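# Transfer chocolate bar row from steel table to belt

## Task

Take every chocolate bar in the row on the steel table and put it onto the white infeed belt; each bar must end up lying flat, top side up, and entirely within the belt's edges.

## Robot and tools

Robot: two arms. left_arm has a left hand and right_arm a right hand (mirror images). Base positions in the scene frame: left_arm (-0.010, +0.326, 0), right_arm (+0.027, -0.251, -0.003) m, both almost unrotated. A post stands behind the arms. Loose items may get brief outside nudges. Anything that falls off the table, or is set down off it and left, fails the job.

Frame: the scene frame has its origin at table-top height midway between the nominal bases, +z up, +x outward over the table, and left_arm on the +y side (image sides do not follow these names). Positions are in metres and orientations are quat_wxyz. Printed hand positions can be a few cm off, more so at long reach.

Hand point: a point fixed to the palm, 0.05 m in front of it and 0.15 m from the wrist flange along the fingers. Its +z runs along the straight fingers and +y points out of the palm. On the right hand +x points away from the thumb; on the left hand +x points toward it. Straight fingertips reach 0.06-0.07 m past the point, with their centre lines 0.06 m behind it (-y). A wrist bracket on the little-finger side sticks out up to 0.10 m across the palm and can strike things.

execute_actions(actions, cameras): actions is a list of actions. Each action is a table of up to 15 rows, and each row is one 1/30 s control step. A short table repeats its last row until step 15, so one action lasts 0.5 s. Every row has exactly 28 numbers, all in [-1, 1], covering both arms even if one is idle. Order: left_arm dx, dy, dz, rx, ry, rz; left hand little, ring, middle, index, thumb_bend, thumb_turn, force_limit, speed; then the same 14 numbers for right_arm. The six pose numbers are an offset, not a pose. They are measured along the scene axes from the arm's Hand target as it stood when the action began, and every row of that action uses that same start. Scale: 1.0 = 0.6 m or 180 degrees. rx, ry, rz form a single rotation vector, turning about the Hand target position. A translation longer than 1.0 is shortened along its line. Sending 0 for all six pose numbers requests no new motion, but it does re-request the Hand target. Camera images come back only for an empty actions list or when cameras names them.

Hand numbers: for fingers and thumb_bend, +1 is straight/open and -1 is curled/closed. For thumb_turn, +1 puts the thumb beside the palm and -1 puts it in front of the palm, facing the fingers. force_limit maps linearly from about 0 N at -1 to 10 N at +1 (15 N for the two thumb motors). speed rises from almost 0 at -1 to full speed at +0.48 and stays full above that; a complete finger stroke at full speed takes 0.49 s. No number means 'unchanged'. To leave a hand alone, resend the eight numbers it last executed. If it has never been commanded, send its hand_measured six values plus hand_force_limit and hand_speed. A motor moves only when its target changes by 0.002 or more. For a soft grip, close at speed -0.94 or lower. To squeeze harder, raise force_limit and send a target more closed than hand_measured. To loosen, send a target more open than hand_measured. With the thumb in front of the palm, the hand can grasp items about 0.035-0.065 m thick or a handle down to 0.025 m. A thumb-tip to index-pad pinch can hold a light item up to about 0.08 m.

move(target, speed, blend, blocking, cameras): target is one 28-number row or a list of up to 15 rows. Layout and scale are as in execute_actions. Each row's pose numbers are offsets from the Hand targets at the start of the move, not from the previous row. speed is the top path speed in m/s, from 0.002 to 4.3, default 0.25; turning is capped at twice that value in rad/s. It can be one value or one per target. blend (m) rounds corners in a list, and 0 means a full stop at each target. The whole move is capped at 10 s. blocking=false returns after about 0.5 s while the motion continues. Paths go in straight lines and do not avoid obstacles or the other arm. Faster moves stray more, and contacts hit harder. The result adds a 'move:' line giving the ending (done, off_target, moving, held, fault) and any limits (paced = pose clipped, held = steps withheld). Hand numbers in the first row are sent at the start; later rows' hand numbers are sent on arrival.

wait(seconds, 0-3600) lets time pass and lets a running move continue. stop() brakes a running move. zoom_image(camera, region [x0,y0,x1,y1], at most 504 px per side) enlarges part of the latest image from cam_head_left, cam_head_right or cam_high (each 672x504). show_instructions() shows the reference pages. finished_scene() ends the job permanently, so call it only once the bars rest correctly without help.

Results: per arm, end_effector_position, end_effector_quat_wxyz, Hand target (the base for the next offsets), joint positions, velocities and torques. Per hand: hand_measured, hand_stopped_by (moving, target, force, stalled, fault) and hand_load_n (load at the fingertip, positive when the finger is pushed open; it drops to about 0 when a grip is lost). These hand lists follow the motor order above. Calls that ran actions also list some per-step positions.

Behaviour: each step clips commanded orientation to within 40 degrees of the current one. A hand often rests 1-3 cm (up to 5 cm) short of its command, mostly low, with no contact involved; send the remaining gap as a new offset. A blocked arm keeps pressing until you command it back past its hand point. Joint ranges in rad: waist ±2.880, shoulder 0 to 3.142, elbow 0 to 3.019, wrist pitch -1.693 to 1.571, wrist yaw ±1.571, wrist roll ±2.094.

Avoid: dropping a bar even a few mm, releasing a bar while it moves, slams and hard presses, striking the table, post or heavy items, and any contact between the two hands or arms. Do not close one hand on the other's fingers. Do not overload fingers with hard pushes, twists or fast swings. Motors heat up when holding loads, reaching far or pushing against something. A MOTOR HOT line appears at 85 °C, and at 100 °C that arm drops and stays faulted for 30-60 s.

Each tool is called after ">>>" as name([rows], argument=value, ...), one row to a line, values as JSON.

Reference images:

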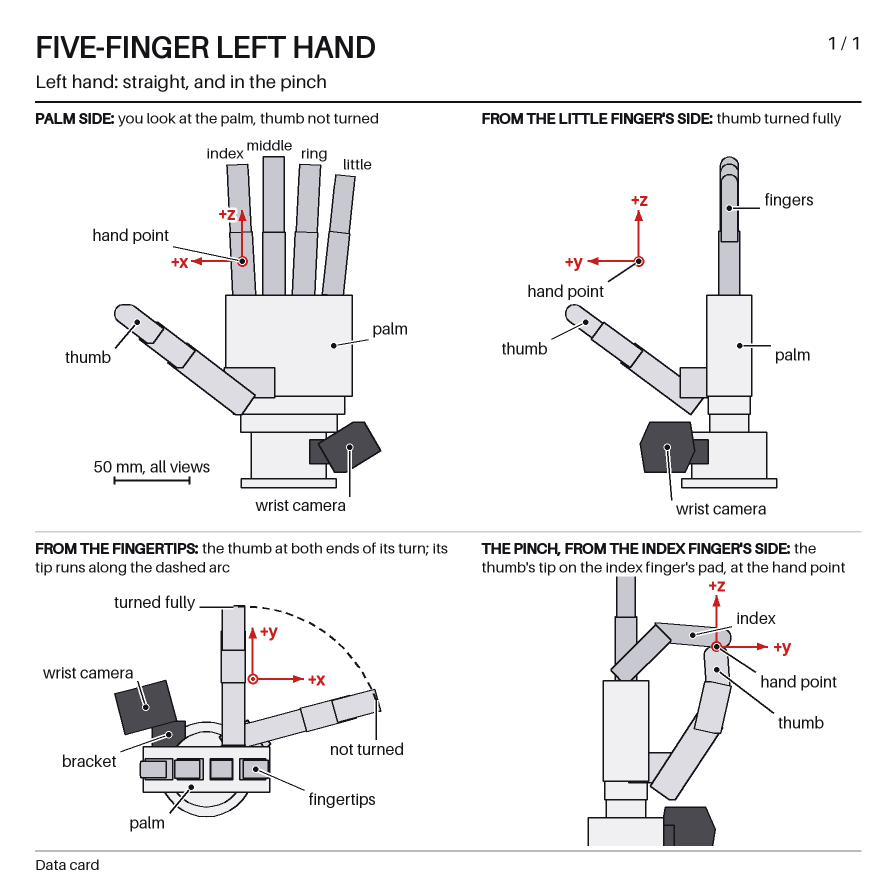

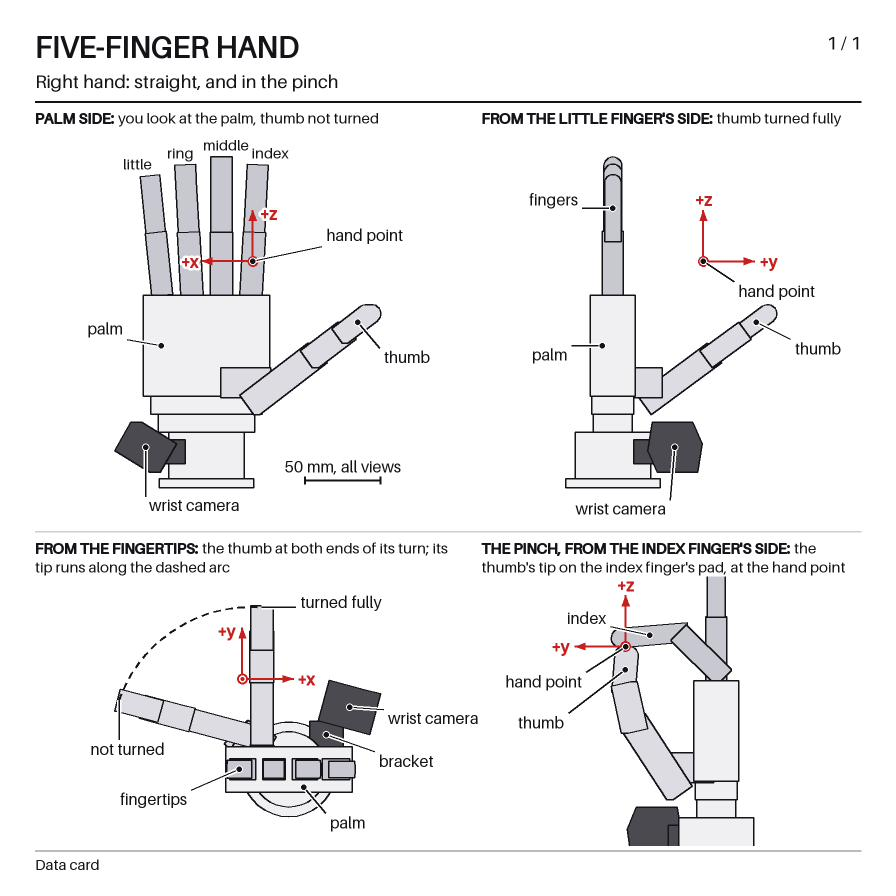

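## Session

>>> execute_actions(actions=[])

Scene clock: 0.00 s.
left_arm: end_effector_position=(+0.4130, +0.1104, +0.2024) hand_measured=(+1.000, +1.000, +1.000, +1.000, +1.000, +1.000) hand_load_n=(+0.0, +0.0, +0.0, +0.0, +0.0, +0.0) hand_stopped_by=(target, target, target, target, target, target) hand_force_limit=0.00 hand_speed=-0.80 end_effector_quat_wxyz=(-0.004, -0.496, +0.868, +0.031) | right_arm: end_effector_position=(+0.3447, -0.2018, +0.2665) hand_measured=(+1.000, +1.000, +1.000, +1.000, +1.000, +1.000) hand_load_n=(+0.0, +0.0, +0.0, +0.0, +0.0, +0.0) hand_stopped_by=(target, target, target, target, target, target) hand_force_limit=0.00 hand_speed=-0.80 end_effector_quat_wxyz=(+0.166, +0.895, +0.333, +0.246)
Joint positions: left_arm=[-0.443 1.79 1.743 -1.578 -0.029 0.102] | right_arm=[0.608 0.878 0.915 -1.182 0.44 -1.768]
Joint velocities: within noise
Joint torques (N m): no reading
Heat: left arm: hottest wrist yaw 32 °C; right arm: hottest shoulder 32 °C.
Hand target: left_arm +0.4182, +0.1080, +0.2069; +0.001, -0.496, +0.868, +0.024 | right_arm +0.3495, -0.1984, +0.2802; +0.162, +0.893, +0.328, +0.261

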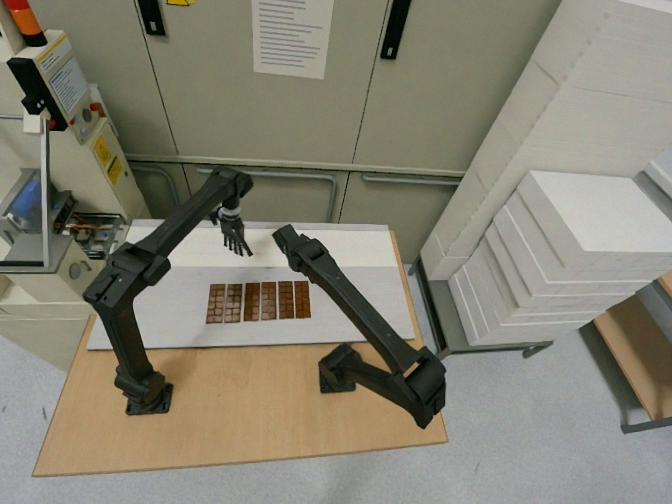

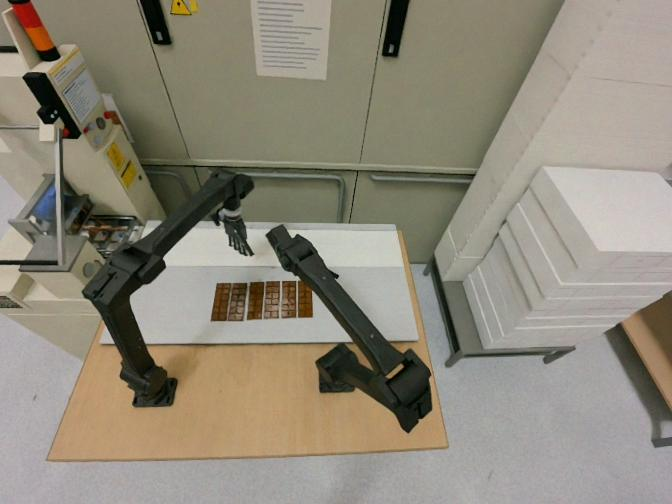

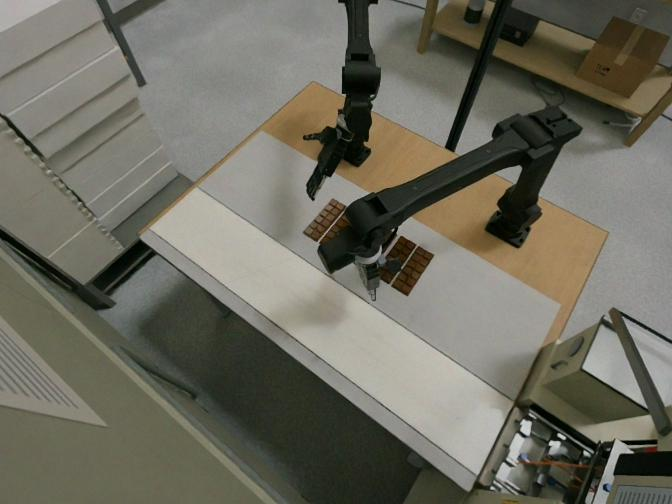

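>>> zoom_image(camera="cam_head_left", region=[180, 200, 340, 340])

>>> zoom_image(camera="cam_high", region=[280, 170, 460, 320])

>>> zoom_image(camera="cam_high", region=[400, 330, 600, 504])

Scaled by 3.150 from the camera's image (finer frame: 960x720).

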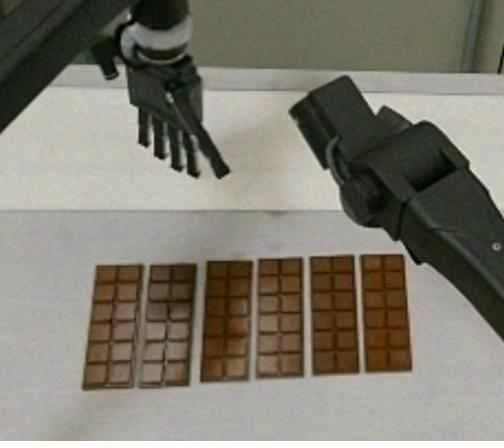

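Scaled by 2.800 from the camera's image (finer frame: 960x720).

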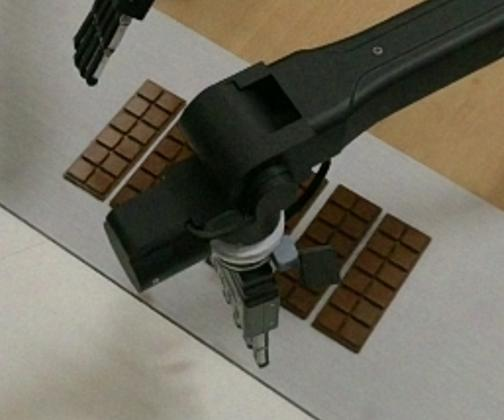

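Scaled by 2.520 from the camera's image (finer frame: 960x720).

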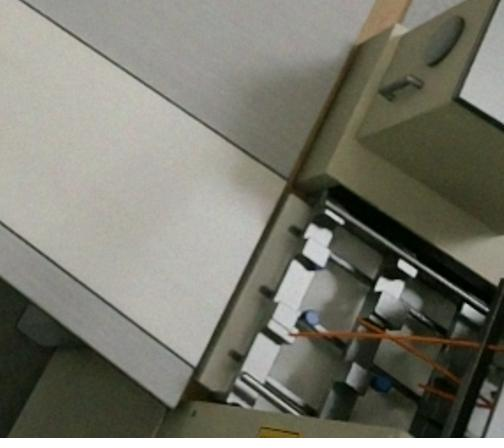

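>>> zoom_image(camera="cam_high", region=[130, 170, 230, 250])

>>> zoom_image(camera="cam_high", region=[480, 370, 550, 430])

>>> zoom_image(camera="cam_high", region=[380, 230, 450, 300])

>>> zoom_image(camera="cam_head_right", region=[200, 200, 320, 330])

Scaled by 5.040 from the camera's image (finer frame: 960x720).

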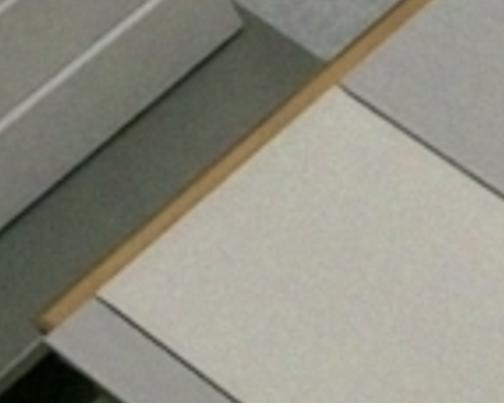

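Scaled by 7.200 from the camera's image (finer frame: 960x720).

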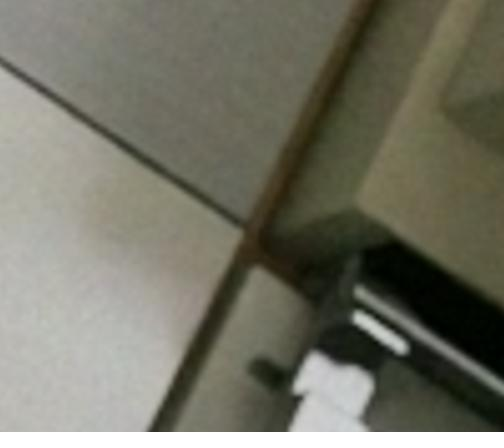

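Scaled by 7.200 from the camera's image (finer frame: 960x720).

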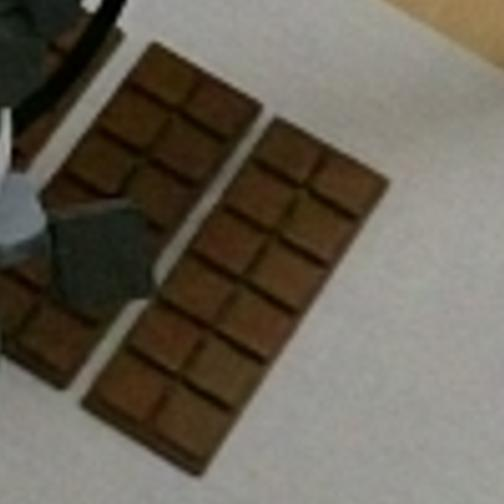

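Scaled by 3.877 from the camera's image (finer frame: 960x720).

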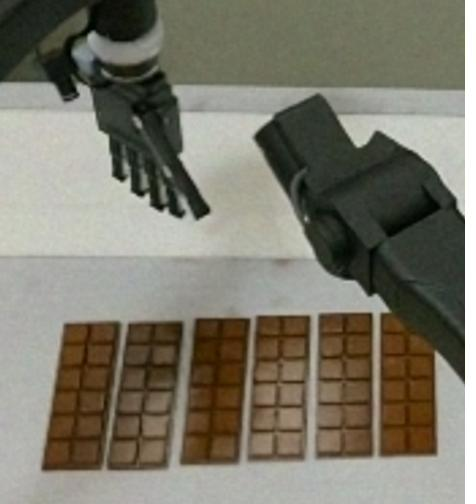

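>>> move(target=[-0.4637, 0.0617, -0.0115, 0, 0, 0.17, -1, 1, -1, 1, 1, -1, 0, -0.2, -0.3492, 0.1223, -0.1337, 0.2409, 0.0564, -0.6954, -1, 1, -1, 1, 1, -1, 0, -0.2], speed=0.2, cameras=["all"])

Scene clock: 12.03 s.
left_arm: end_effector_position=(+0.1476, +0.1444, +0.2018) hand_measured=(-1.000, +1.000, -1.000, +1.000, +1.000, -1.000) hand_load_n=(+0.0, +0.0, +0.0, +0.0, +0.0, +0.0) hand_stopped_by=(target, target, target, target, target, target) hand_force_limit=0.00 hand_speed=-0.20 end_effector_quat_wxyz=(+0.003, +0.707, -0.707, -0.015) | right_arm: end_effector_position=(+0.1444, -0.1224, +0.2008) hand_measured=(-1.000, +1.000, -1.000, +1.000, +1.000, -1.000) hand_load_n=(+0.0, +0.0, +0.0, +0.0, +0.0, +0.0) hand_stopped_by=(target, target, target, target, target, target) hand_force_limit=0.00 hand_speed=-0.20 end_effector_quat_wxyz=(-0.003, +0.713, -0.701, +0.003)
Joint positions: left_arm=[-0.615 1.05 0.986 -1.538 0.001 -0.601] | right_arm=[0.51 0.842 0.88 -1.6 0.004 0.496]
Joint torques (N m): left_arm=[-1.03 -5.89 8.25 -0.4 0.18 -0.08] | right_arm=[-0.67 -1.49 8.51 -0.06 -0.14 0.1]
Heat: left arm: hottest wrist yaw 32 °C; right arm: hottest shoulder 32 °C.
Hand target: left_arm +0.1400, +0.1452, +0.2001; +0.006, +0.707, -0.706, -0.023 | right_arm +0.1400, -0.1251, +0.2000; +0.000, +0.708, -0.707, +0.000
Off the commanded pose: left_arm 0.008 m, 1 deg | right_arm 0.005 m, 1 deg.
move: done

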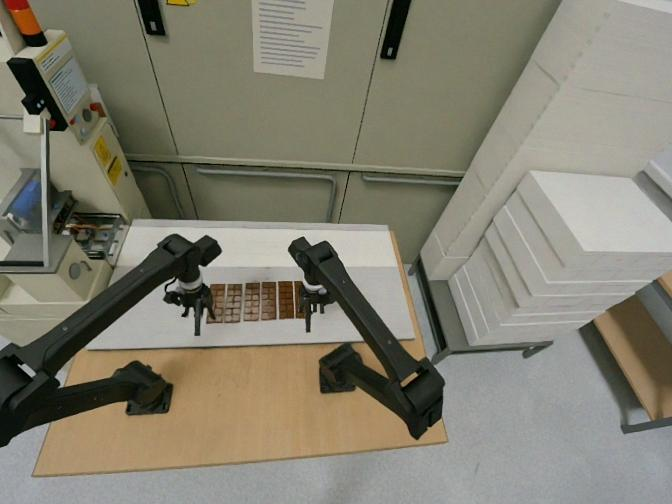

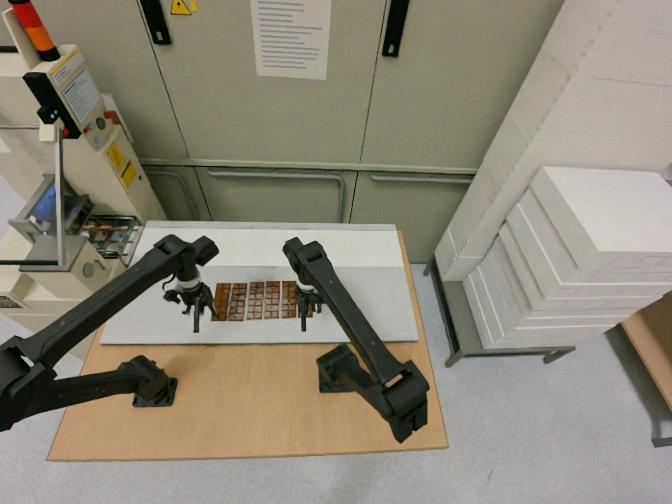

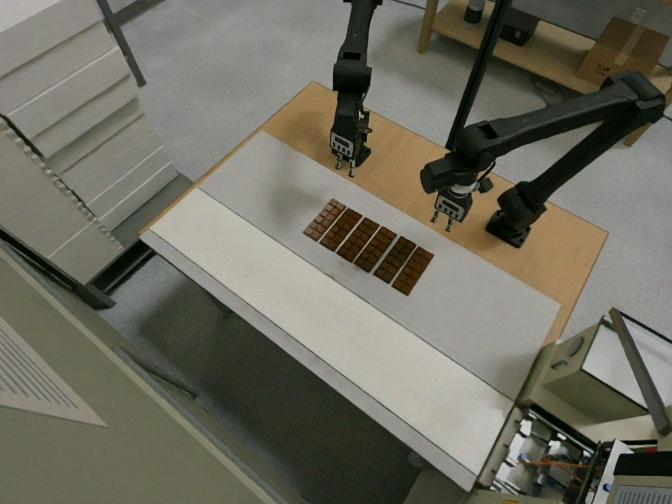

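>>> zoom_image(camera="cam_high", region=[300, 110, 500, 310])

>>> zoom_image(camera="cam_head_left", region=[150, 230, 350, 350])

>>> zoom_image(camera="cam_head_right", region=[150, 230, 350, 350])

Scaled by 2.520 from the camera's image (finer frame: 960x720).

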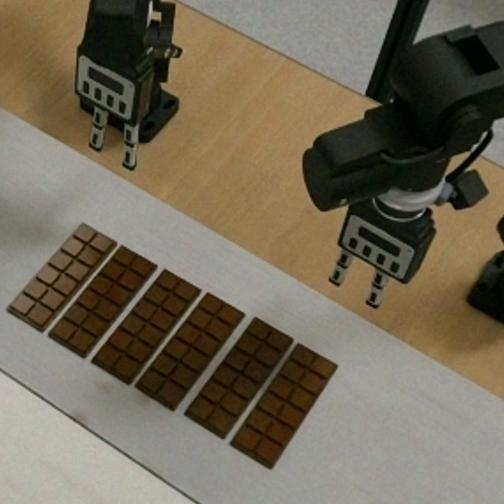

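Scaled by 2.520 from the camera's image (finer frame: 960x720).

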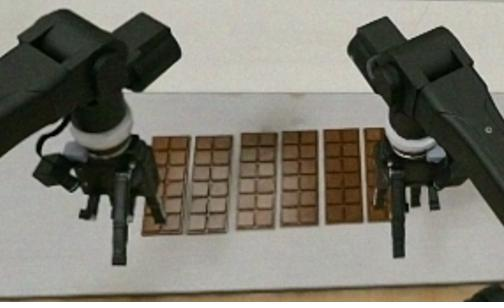

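Scaled by 2.520 from the camera's image (finer frame: 960x720).

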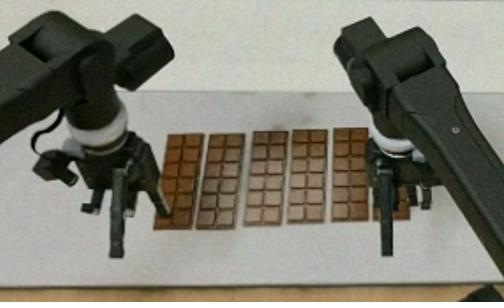

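>>> move([
  [-0.0667, 0, 0, 0, 0, 0, -1, 1, -1, 1, 1, -1, 0, -0.2, -0.0667, 0, 0, 0, 0, 0, -1, 1, -1, 1, 1, -1, 0, -0.2],
  [-0.0667, 0, -0.1833, 0, 0, 0, -1, 1, -1, 1, 1, -1, 0, -0.2, -0.0667, 0, -0.1833, 0, 0, 0, -1, 1, -1, 1, 1, -1, 0, -0.2],
], speed=0.15, blend=0.02, cameras=["all"])

>>> zoom_image(camera="cam_high", region=[300, 110, 500, 310])

>>> zoom_image(camera="cam_head_left", region=[150, 230, 350, 380])

>>> zoom_image(camera="cam_head_right", region=[150, 230, 350, 380])

Scene clock: 15.33 s.
left_arm: end_effector_position=(+0.1022, +0.1472, +0.0952) hand_measured=(-1.000, +1.000, -1.000, +1.000, +1.000, -1.000) hand_load_n=(+0.0, +0.5, +0.0, +0.0, +0.0, +0.0) hand_stopped_by=(target, target, target, target, target, target) hand_force_limit=0.00 hand_speed=-0.20 end_effector_quat_wxyz=(+0.005, +0.707, -0.707, -0.020) | right_arm: end_effector_position=(+0.1006, -0.1265, +0.0947) hand_measured=(-1.000, +1.000, -1.000, +1.000, +1.000, -1.000) hand_load_n=(+0.0, +0.0, +0.5, +0.0, +0.0, +0.0) hand_stopped_by=(target, target, target, target, target, target) hand_force_limit=0.00 hand_speed=-0.20 end_effector_quat_wxyz=(-0.002, +0.708, -0.707, +0.001)
Joint positions: left_arm=[-0.714 1.01 0.674 -1.276 0.007 -0.699] | right_arm=[0.612 0.737 0.555 -1.384 0 0.614]
Joint torques (N m): left_arm=[-0.97 -3.43 7.9 0.44 0.14 -0.09] | right_arm=[0.79 1.38 8.35 0.94 -0.02 0.12]
Heat: left arm: hottest wrist yaw 32 °C; right arm: hottest shoulder 32 °C.
Hand target: left_arm +0.0999, +0.1451, +0.0901; +0.006, +0.707, -0.706, -0.023 | right_arm +0.1000, -0.1250, +0.0900; +0.000, +0.707, -0.707, +0.000
Off the commanded pose: left_arm 0.006 m, 0 deg | right_arm 0.005 m, 0 deg.
move: done

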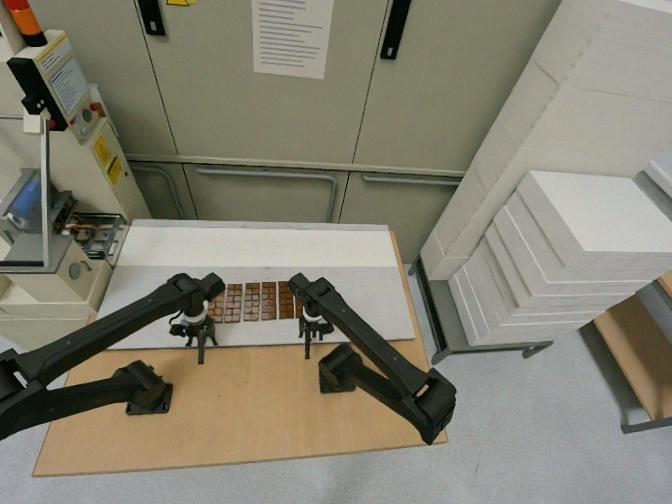

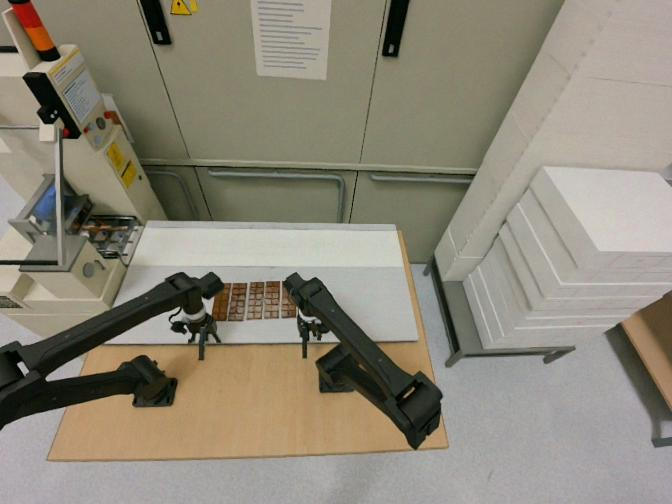

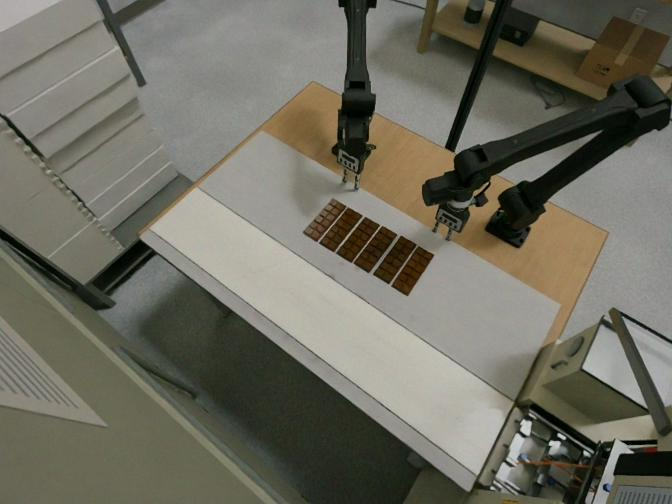

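Scaled by 2.520 from the camera's image (finer frame: 960x720).

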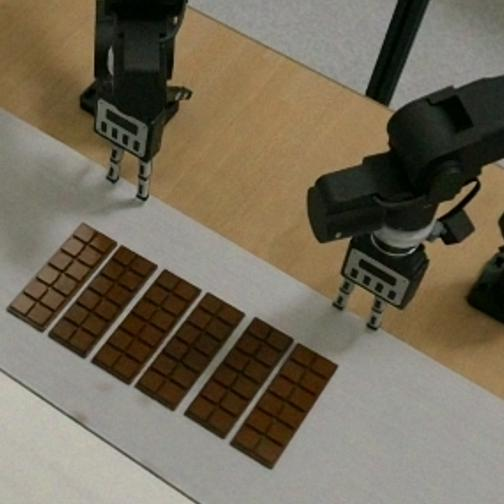

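Scaled by 2.520 from the camera's image (finer frame: 960x720).

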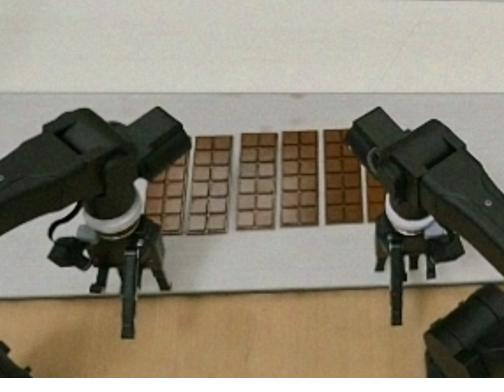

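Scaled by 2.520 from the camera's image (finer frame: 960x720).

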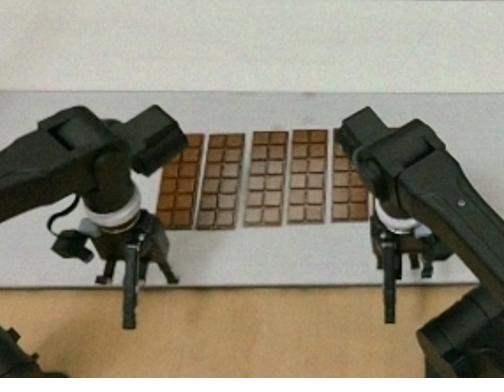

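>>> zoom_image(camera="cam_high", region=[420, 210, 470, 260])

>>> zoom_image(camera="cam_high", region=[325, 150, 375, 200])

Scaled by 10.080 from the camera's image (finer frame: 960x720).

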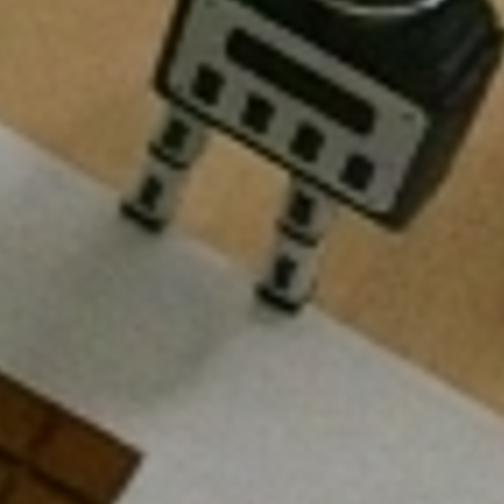

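Scaled by 10.080 from the camera's image (finer frame: 960x720).

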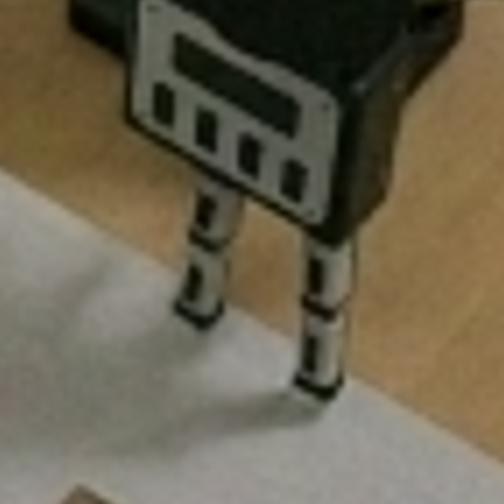

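>>> move(target=[0, 0, -0.0133, 0, 0, 0, -1, 1, -1, 1, 1, -1, 0, -0.2, 0, 0, -0.0133, 0, 0, 0, -1, 1, -1, 1, 1, -1, 0, -0.2], speed=0.03, cameras=["all"])

>>> zoom_image(camera="cam_high", region=[420, 210, 470, 260])

>>> zoom_image(camera="cam_high", region=[325, 150, 375, 200])

Scene clock: 20.00 s.
left_arm: end_effector_position=(+0.1046, +0.1462, +0.0934) hand_measured=(-1.000, +1.000, -1.000, +1.000, +1.000, -1.000) hand_load_n=(+0.0, +0.0, +0.0, +0.0, +0.0, +0.0) hand_stopped_by=(target, target, target, target, target, target) hand_force_limit=0.00 hand_speed=-0.20 end_effector_quat_wxyz=(+0.003, +0.707, -0.707, -0.016) | right_arm: end_effector_position=(+0.1003, -0.1267, +0.0867) hand_measured=(-1.000, +1.000, -1.000, +1.000, +1.000, -1.000) hand_load_n=(+0.0, +0.0, +0.0, +0.0, +0.0, +0.0) hand_stopped_by=(target, target, target, target, target, target) hand_force_limit=0.00 hand_speed=-0.20 end_effector_quat_wxyz=(-0.002, +0.708, -0.707, +0.000)
Joint positions: left_arm=[-0.714 1.011 0.671 -1.263 0.003 -0.7] | right_arm=[0.612 0.743 0.536 -1.36 0 0.614]
Joint torques (N m): left_arm=[-0.97 -2.78 6.79 0.87 0.31 -0.06] | right_arm=[0.67 1.44 8.31 1.02 -0.02 0.11]
Heat: left arm: hottest elbow 32 °C; right arm: hottest shoulder 32 °C.
Hand target: left_arm +0.0999, +0.1451, +0.0820; +0.006, +0.707, -0.706, -0.023 | right_arm +0.1000, -0.1251, +0.0820; +0.001, +0.708, -0.707, +0.000
Off the commanded pose: left_arm 0.012 m, 1 deg | right_arm 0.005 m, 0 deg.
move: off_target (left_arm)

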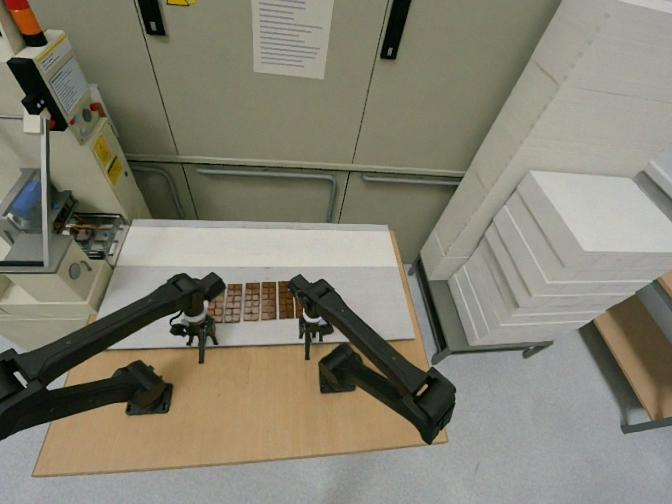

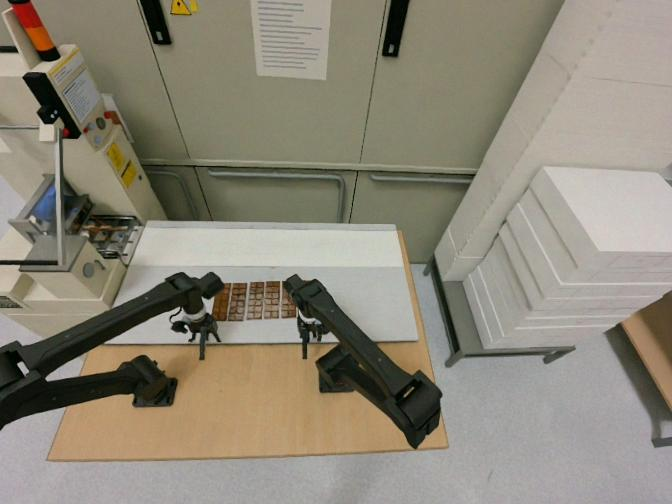

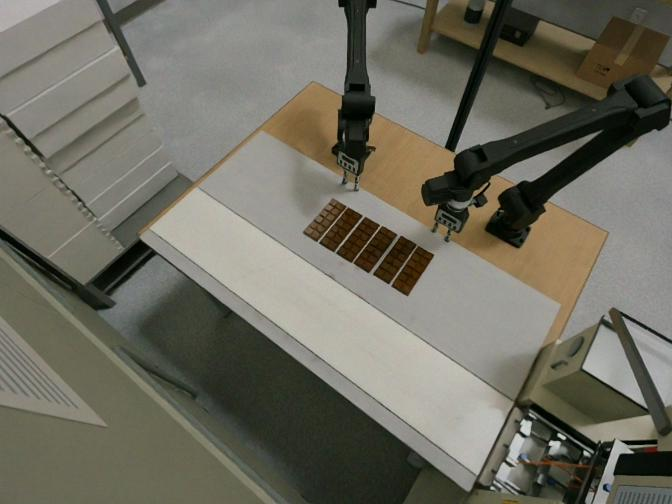

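Scaled by 10.080 from the camera's image (finer frame: 960x720).

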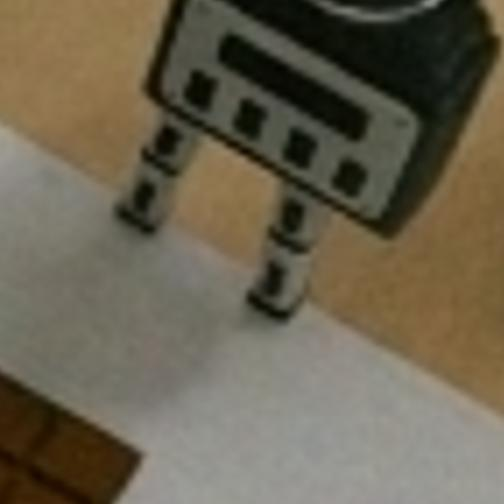

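Scaled by 10.080 from the camera's image (finer frame: 960x720).

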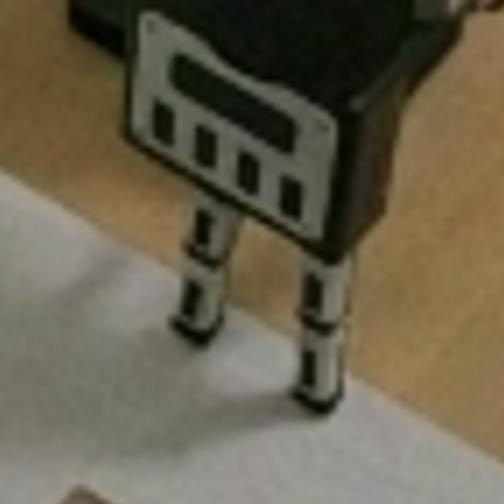

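>>> move(target=[0, 0, 0.02, 0, 0, 0, -1, 1, -1, 1, 1, -1, 0, -0.2, 0, 0, -0.0133, 0, 0, 0, -1, 1, -1, 1, 1, -1, 0, -0.2], speed=0.03, cameras=["cam_high"])

>>> zoom_image(camera="cam_high", region=[325, 150, 375, 200])

Scene clock: 20.93 s.
left_arm: end_effector_position=(+0.1041, +0.1466, +0.0935) hand_measured=(-1.000, +1.000, -1.000, +1.000, +1.000, -1.000) hand_load_n=(+0.0, +0.0, +0.5, +0.0, +0.0, +0.0) hand_stopped_by=(target, target, target, target, target, target) hand_force_limit=0.00 hand_speed=-0.20 end_effector_quat_wxyz=(+0.003, +0.707, -0.707, -0.017) | right_arm: end_effector_position=(+0.1011, -0.1267, +0.0855) hand_measured=(-1.000, +1.000, -1.000, +1.000, +1.000, -1.000) hand_load_n=(+0.0, +0.0, +0.0, -1.5, +0.0, +0.0) hand_stopped_by=(target, target, target, target, target, target) hand_force_limit=0.00 hand_speed=-0.20 end_effector_quat_wxyz=(-0.003, +0.708, -0.707, +0.002)
Joint positions: left_arm=[-0.714 1.011 0.671 -1.265 0.003 -0.7] | right_arm=[0.612 0.744 0.533 -1.354 0.003 0.614]
Joint torques (N m): left_arm=[-1.08 -3.84 8.73 -0.28 0.29 -0.06] | right_arm=[0.56 1.79 7.05 1.77 -0.1 0.11]
Heat: left arm: hottest elbow 32 °C; right arm: hottest shoulder 32 °C.
Hand target: left_arm +0.0999, +0.1452, +0.0940; +0.006, +0.707, -0.706, -0.023 | right_arm +0.1000, -0.1251, +0.0739; +0.000, +0.708, -0.707, +0.000
Off the commanded pose: left_arm 0.004 m, 1 deg | right_arm 0.012 m, 0 deg.
move: off_target (right_arm)

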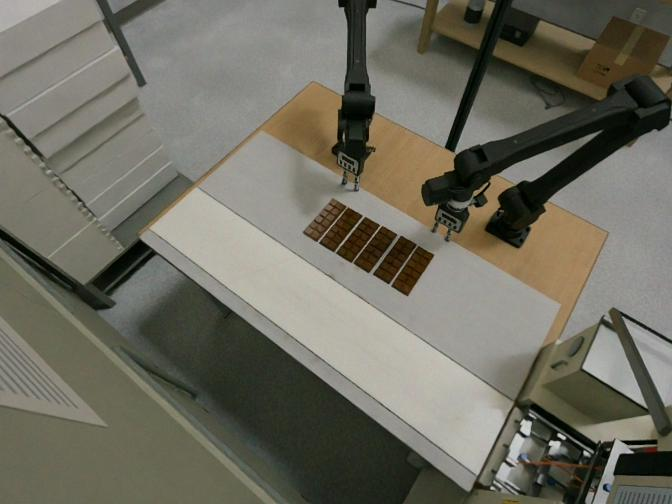

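Scaled by 10.080 from the camera's image (finer frame: 960x720).

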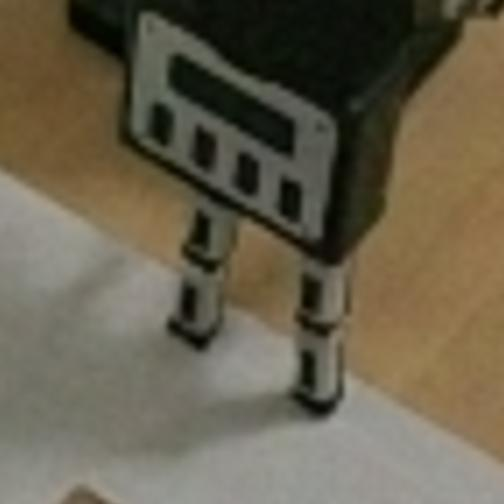

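>>> move([
  [0, 0, 0.0133, 0, 0, 0, -1, 1, -1, 1, 1, -1, 0, -0.2, 0, 0, 0.0333, 0, 0, 0, -1, 1, -1, 1, 1, -1, 0, -0.2],
  [0.075, -0.0167, 0.0133, 0, 0, 0.0122, -1, 1, -1, 1, 1, -1, 0, -0.2, 0.075, 0.0117, 0.0333, 0, 0, 0.0122, -1, 1, -1, 1, 1, -1, 0, -0.2],
], speed=0.06, cameras=["all"])

>>> zoom_image(camera="cam_high", region=[400, 210, 460, 270])

>>> zoom_image(camera="cam_high", region=[315, 160, 375, 220])

>>> zoom_image(camera="cam_head_left", region=[180, 280, 260, 360])

>>> zoom_image(camera="cam_head_right", region=[270, 280, 350, 360])

Scene clock: 24.53 s.
left_arm: end_effector_position=(+0.1132, +0.1472, +0.0968) hand_measured=(-1.000, +1.000, -1.000, +0.998, +1.000, -1.000) hand_load_n=(+0.0, +0.0, +0.0, -10.5, +0.0, +0.5) hand_stopped_by=(target, target, target, target, target, target) hand_force_limit=0.00 hand_speed=-0.20 end_effector_quat_wxyz=(+0.021, +0.708, -0.704, -0.052) | right_arm: end_effector_position=(+0.1112, -0.1302, +0.0908) hand_measured=(-1.000, +1.000, -1.000, +0.998, +1.000, -1.000) hand_load_n=(+0.0, +0.0, +0.0, -14.5, +0.0, +0.5) hand_stopped_by=(target, target, target, target, target, target) hand_force_limit=0.00 hand_speed=-0.20 end_effector_quat_wxyz=(+0.035, +0.733, -0.679, -0.023)
Joint positions: left_arm=[-0.666 1.096 0.72 -1.304 0.028 -0.658] | right_arm=[0.546 0.87 0.585 -1.366 -0.026 0.471]
Joint torques (N m): left_arm=[1.79 -3.19 12.26 1.29 -0.88 -0.03] | right_arm=[-1.67 1.44 12.25 2.78 0.91 0.24]
Heat: left arm: hottest elbow 32 °C; right arm: hottest shoulder 32 °C.
Hand target: left_arm +0.1449, +0.1351, +0.1020; +0.006, +0.721, -0.693, -0.023 | right_arm +0.1450, -0.1181, +0.0940; +0.000, +0.721, -0.693, +0.000
Off the commanded pose: left_arm 0.034 m, 4 deg | right_arm 0.036 m, 5 deg.
move: off_target (left_arm, right_arm)

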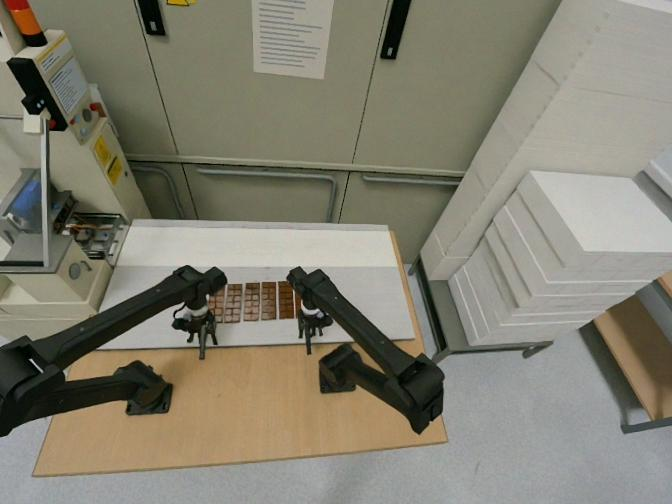

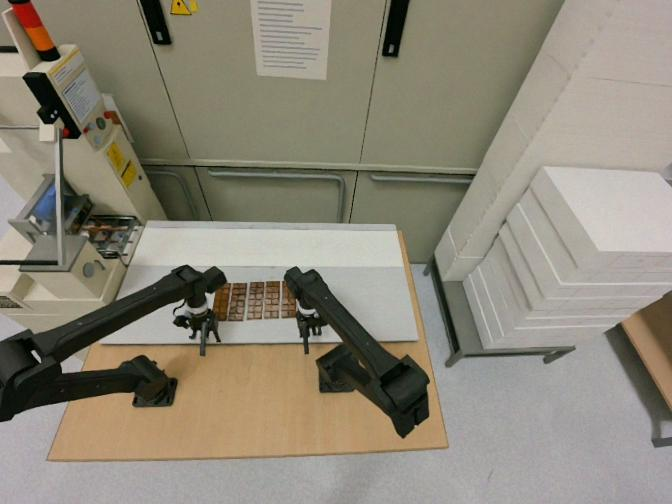

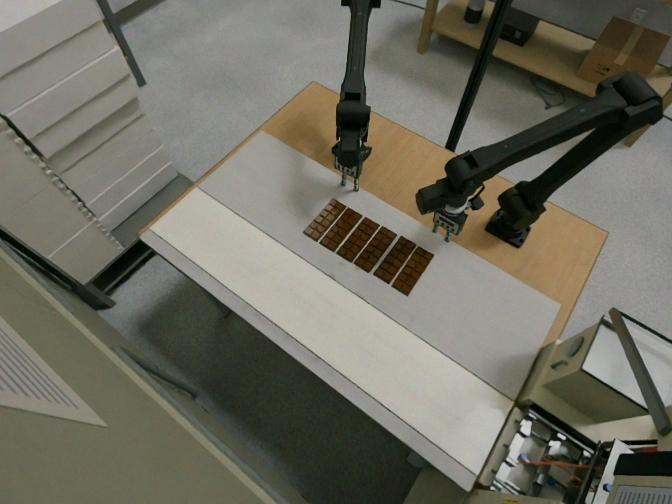

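Scaled by 8.400 from the camera's image (finer frame: 960x720).

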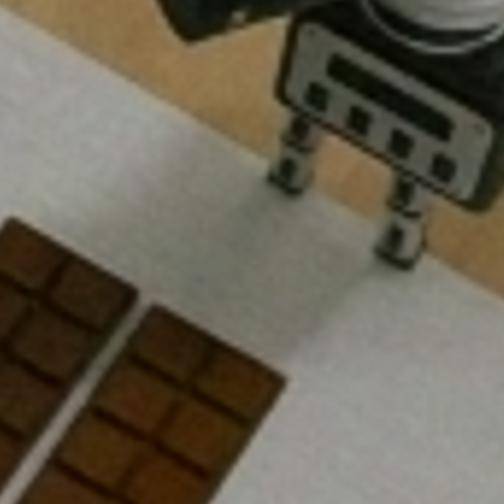

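Scaled by 8.400 from the camera's image (finer frame: 960x720).

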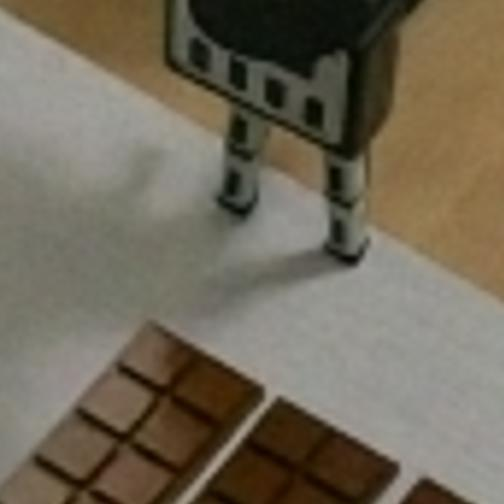

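Scaled by 6.300 from the camera's image (finer frame: 960x720).

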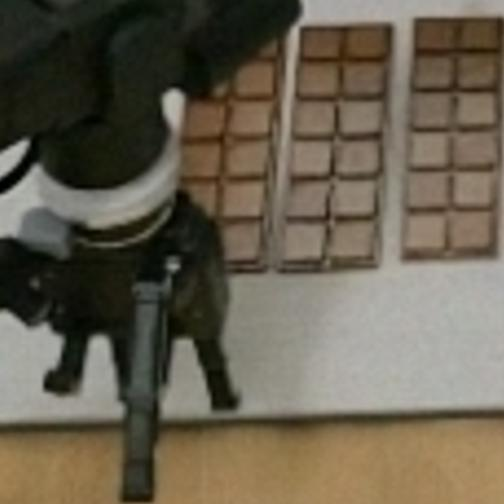

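Scaled by 6.300 from the camera's image (finer frame: 960x720).

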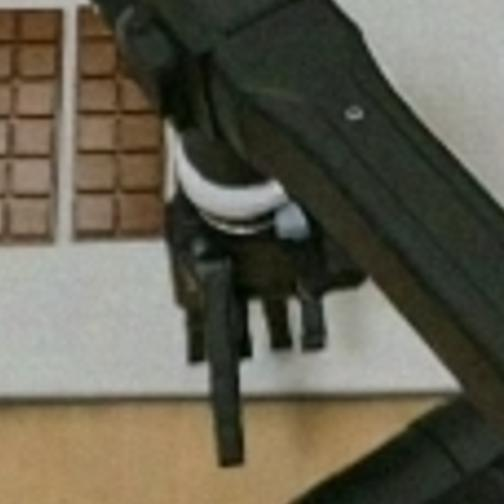

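>>> move([
  [-0.09, 0, 0, 0, 0, 0, -1, 1, -1, 1, 1, -1, 0, -0.2, -0.09, 0, 0, 0, 0, 0, -1, 1, -1, 1, 1, -1, 0, -0.2],
  [-0.08, 0, 0.0833, 0, 0, 0, -1, 1, -1, 1, 1, -1, 0, -0.2, -0.08, 0, 0.0833, 0, 0, 0, -1, 1, -1, 1, 1, -1, 0, -0.2],
  [0, 0, 0.0833, 0, 0, 0, -1, 1, -1, 1, 1, -1, 0, -0.2, 0, 0, 0.0833, 0, 0, 0, -1, 1, -1, 1, 1, -1, 0, -0.2],
], speed=0.08, blend=[0.003, 0.01, 0], cameras=["all"])

>>> zoom_image(camera="cam_high", region=[300, 150, 480, 300])

Scene clock: 28.83 s.
left_arm: end_effector_position=(+0.1268, +0.1446, +0.1390) hand_measured=(-1.000, +1.000, -1.000, +1.000, +1.000, -1.000) hand_load_n=(+0.0, -0.5, +0.0, +0.0, +0.0, +0.0) hand_stopped_by=(target, target, target, target, target, target) hand_force_limit=0.00 hand_speed=-0.20 end_effector_quat_wxyz=(+0.008, +0.721, -0.691, -0.047) | right_arm: end_effector_position=(+0.1241, -0.1289, +0.1261) hand_measured=(-1.000, +1.000, -1.000, +1.000, +1.000, -1.000) hand_load_n=(+0.0, +0.0, +0.0, -0.5, +0.0, +0.0) hand_stopped_by=(target, target, target, target, target, target) hand_force_limit=0.00 hand_speed=-0.20 end_effector_quat_wxyz=(+0.030, +0.720, -0.693, -0.007)
Joint positions: left_arm=[-0.654 1.073 0.827 -1.421 0.005 -0.684] | right_arm=[0.537 0.856 0.681 -1.458 0.003 0.502]
Joint torques (N m): left_arm=[0.73 -4.54 12.57 0.31 0.09 0.24] | right_arm=[-0.79 0.15 13.91 0.79 -0.07 -0.05]
Heat: left arm: hottest elbow 33 °C; right arm: hottest shoulder 32 °C.
Hand target: left_arm +0.1449, +0.1350, +0.1521; +0.006, +0.721, -0.693, -0.023 | right_arm +0.1450, -0.1181, +0.1439; +0.000, +0.721, -0.693, +0.000
Off the commanded pose: left_arm 0.024 m, 3 deg | right_arm 0.030 m, 3 deg.
move: off_target (left_arm, right_arm)

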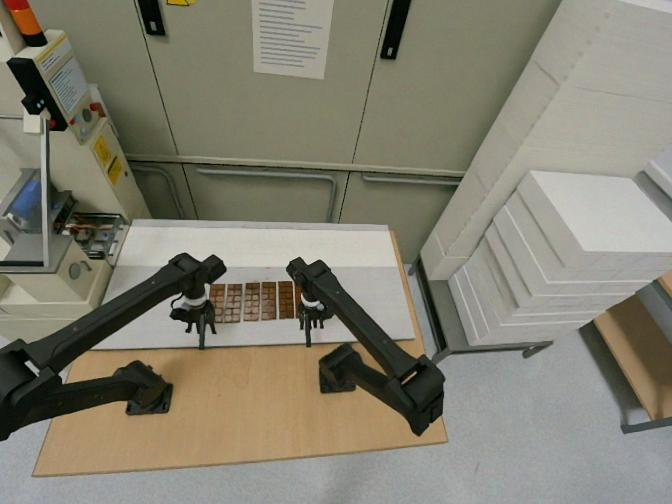

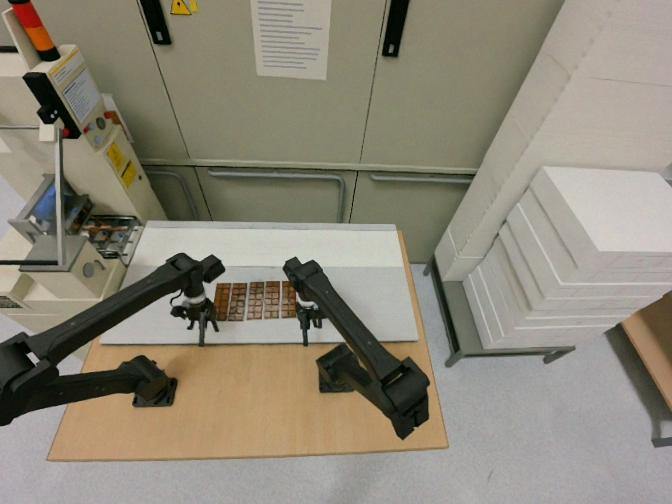

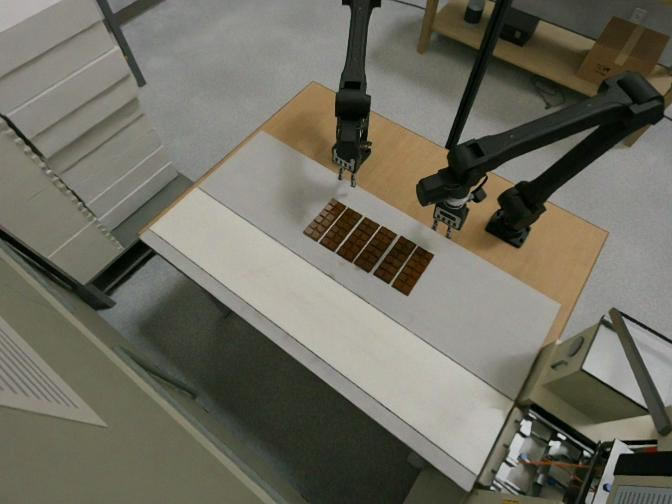

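Scaled by 2.800 from the camera's image (finer frame: 960x720).

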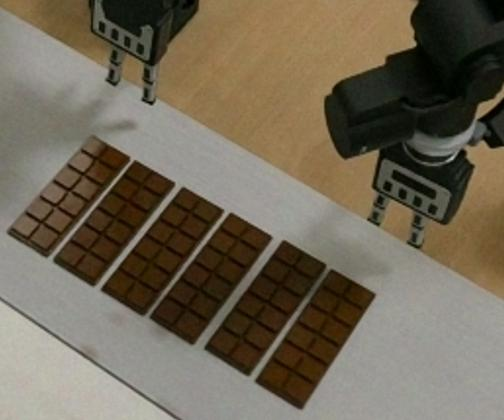

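>>> execute_actions([
  [[0,0,0,0,0,0,-1,1,-1,1,1,-1,0,-0.2,0,0,0,0,0,0,-1,1,-1,1,1,-1,0,-0.2]],
])

Scene clock: 29.67 s.
left_arm: end_effector_position=(+0.1269, +0.1447, +0.1390) hand_measured=(-1.000, +1.000, -1.000, +1.000, +1.000, -1.000) hand_load_n=(+0.0, +0.0, +0.0, +0.0, -0.5, +0.0) hand_stopped_by=(target, target, target, target, target, target) hand_force_limit=0.00 hand_speed=-0.20 end_effector_quat_wxyz=(+0.008, +0.721, -0.691, -0.047) | right_arm: end_effector_position=(+0.1241, -0.1290, +0.1261) hand_measured=(-1.000, +1.000, -1.000, +1.000, +1.000, -1.000) hand_load_n=(+0.0, -0.5, +0.0, +0.0, +0.0, +0.0) hand_stopped_by=(target, target, target, target, target, target) hand_force_limit=0.00 hand_speed=-0.20 end_effector_quat_wxyz=(+0.030, +0.721, -0.693, -0.007)
Joint positions: left_arm=[-0.654 1.073 0.827 -1.421 0.005 -0.683] | right_arm=[0.537 0.856 0.681 -1.458 0.003 0.501]
Joint torques (N m): left_arm=[0.67 -4.48 12.57 0.29 0.1 0.23] | right_arm=[-0.73 0.15 13.91 0.76 -0.09 -0.04]
Heat: left arm: hottest elbow 33 °C; right arm: hottest shoulder 32 °C.
Hand target: left_arm +0.1450, +0.1351, +0.1521; +0.006, +0.721, -0.693, -0.023 | right_arm +0.1450, -0.1181, +0.1439; +0.000, +0.721, -0.693, +0.000
Off the commanded pose: left_arm 0.024 m, 3 deg | right_arm 0.030 m, 3 deg.
Step readings (end_effector_position of left_arm | right_arm):
0: (+0.1268, +0.1447, +0.1390) | (+0.1241, -0.1289, +0.1261)
1: (+0.1268, +0.1447, +0.1390) | (+0.1241, -0.1289, +0.1261)
2: (+0.1269, +0.1447, +0.1390) | (+0.1241, -0.1289, +0.1261)
4: (+0.1269, +0.1447, +0.1390) | (+0.1241, -0.1289, +0.1261)
8: (+0.1269, +0.1447, +0.1390) | (+0.1241, -0.1290, +0.1261)
15: (+0.1269, +0.1447, +0.1390) | (+0.1241, -0.1290, +0.1261)


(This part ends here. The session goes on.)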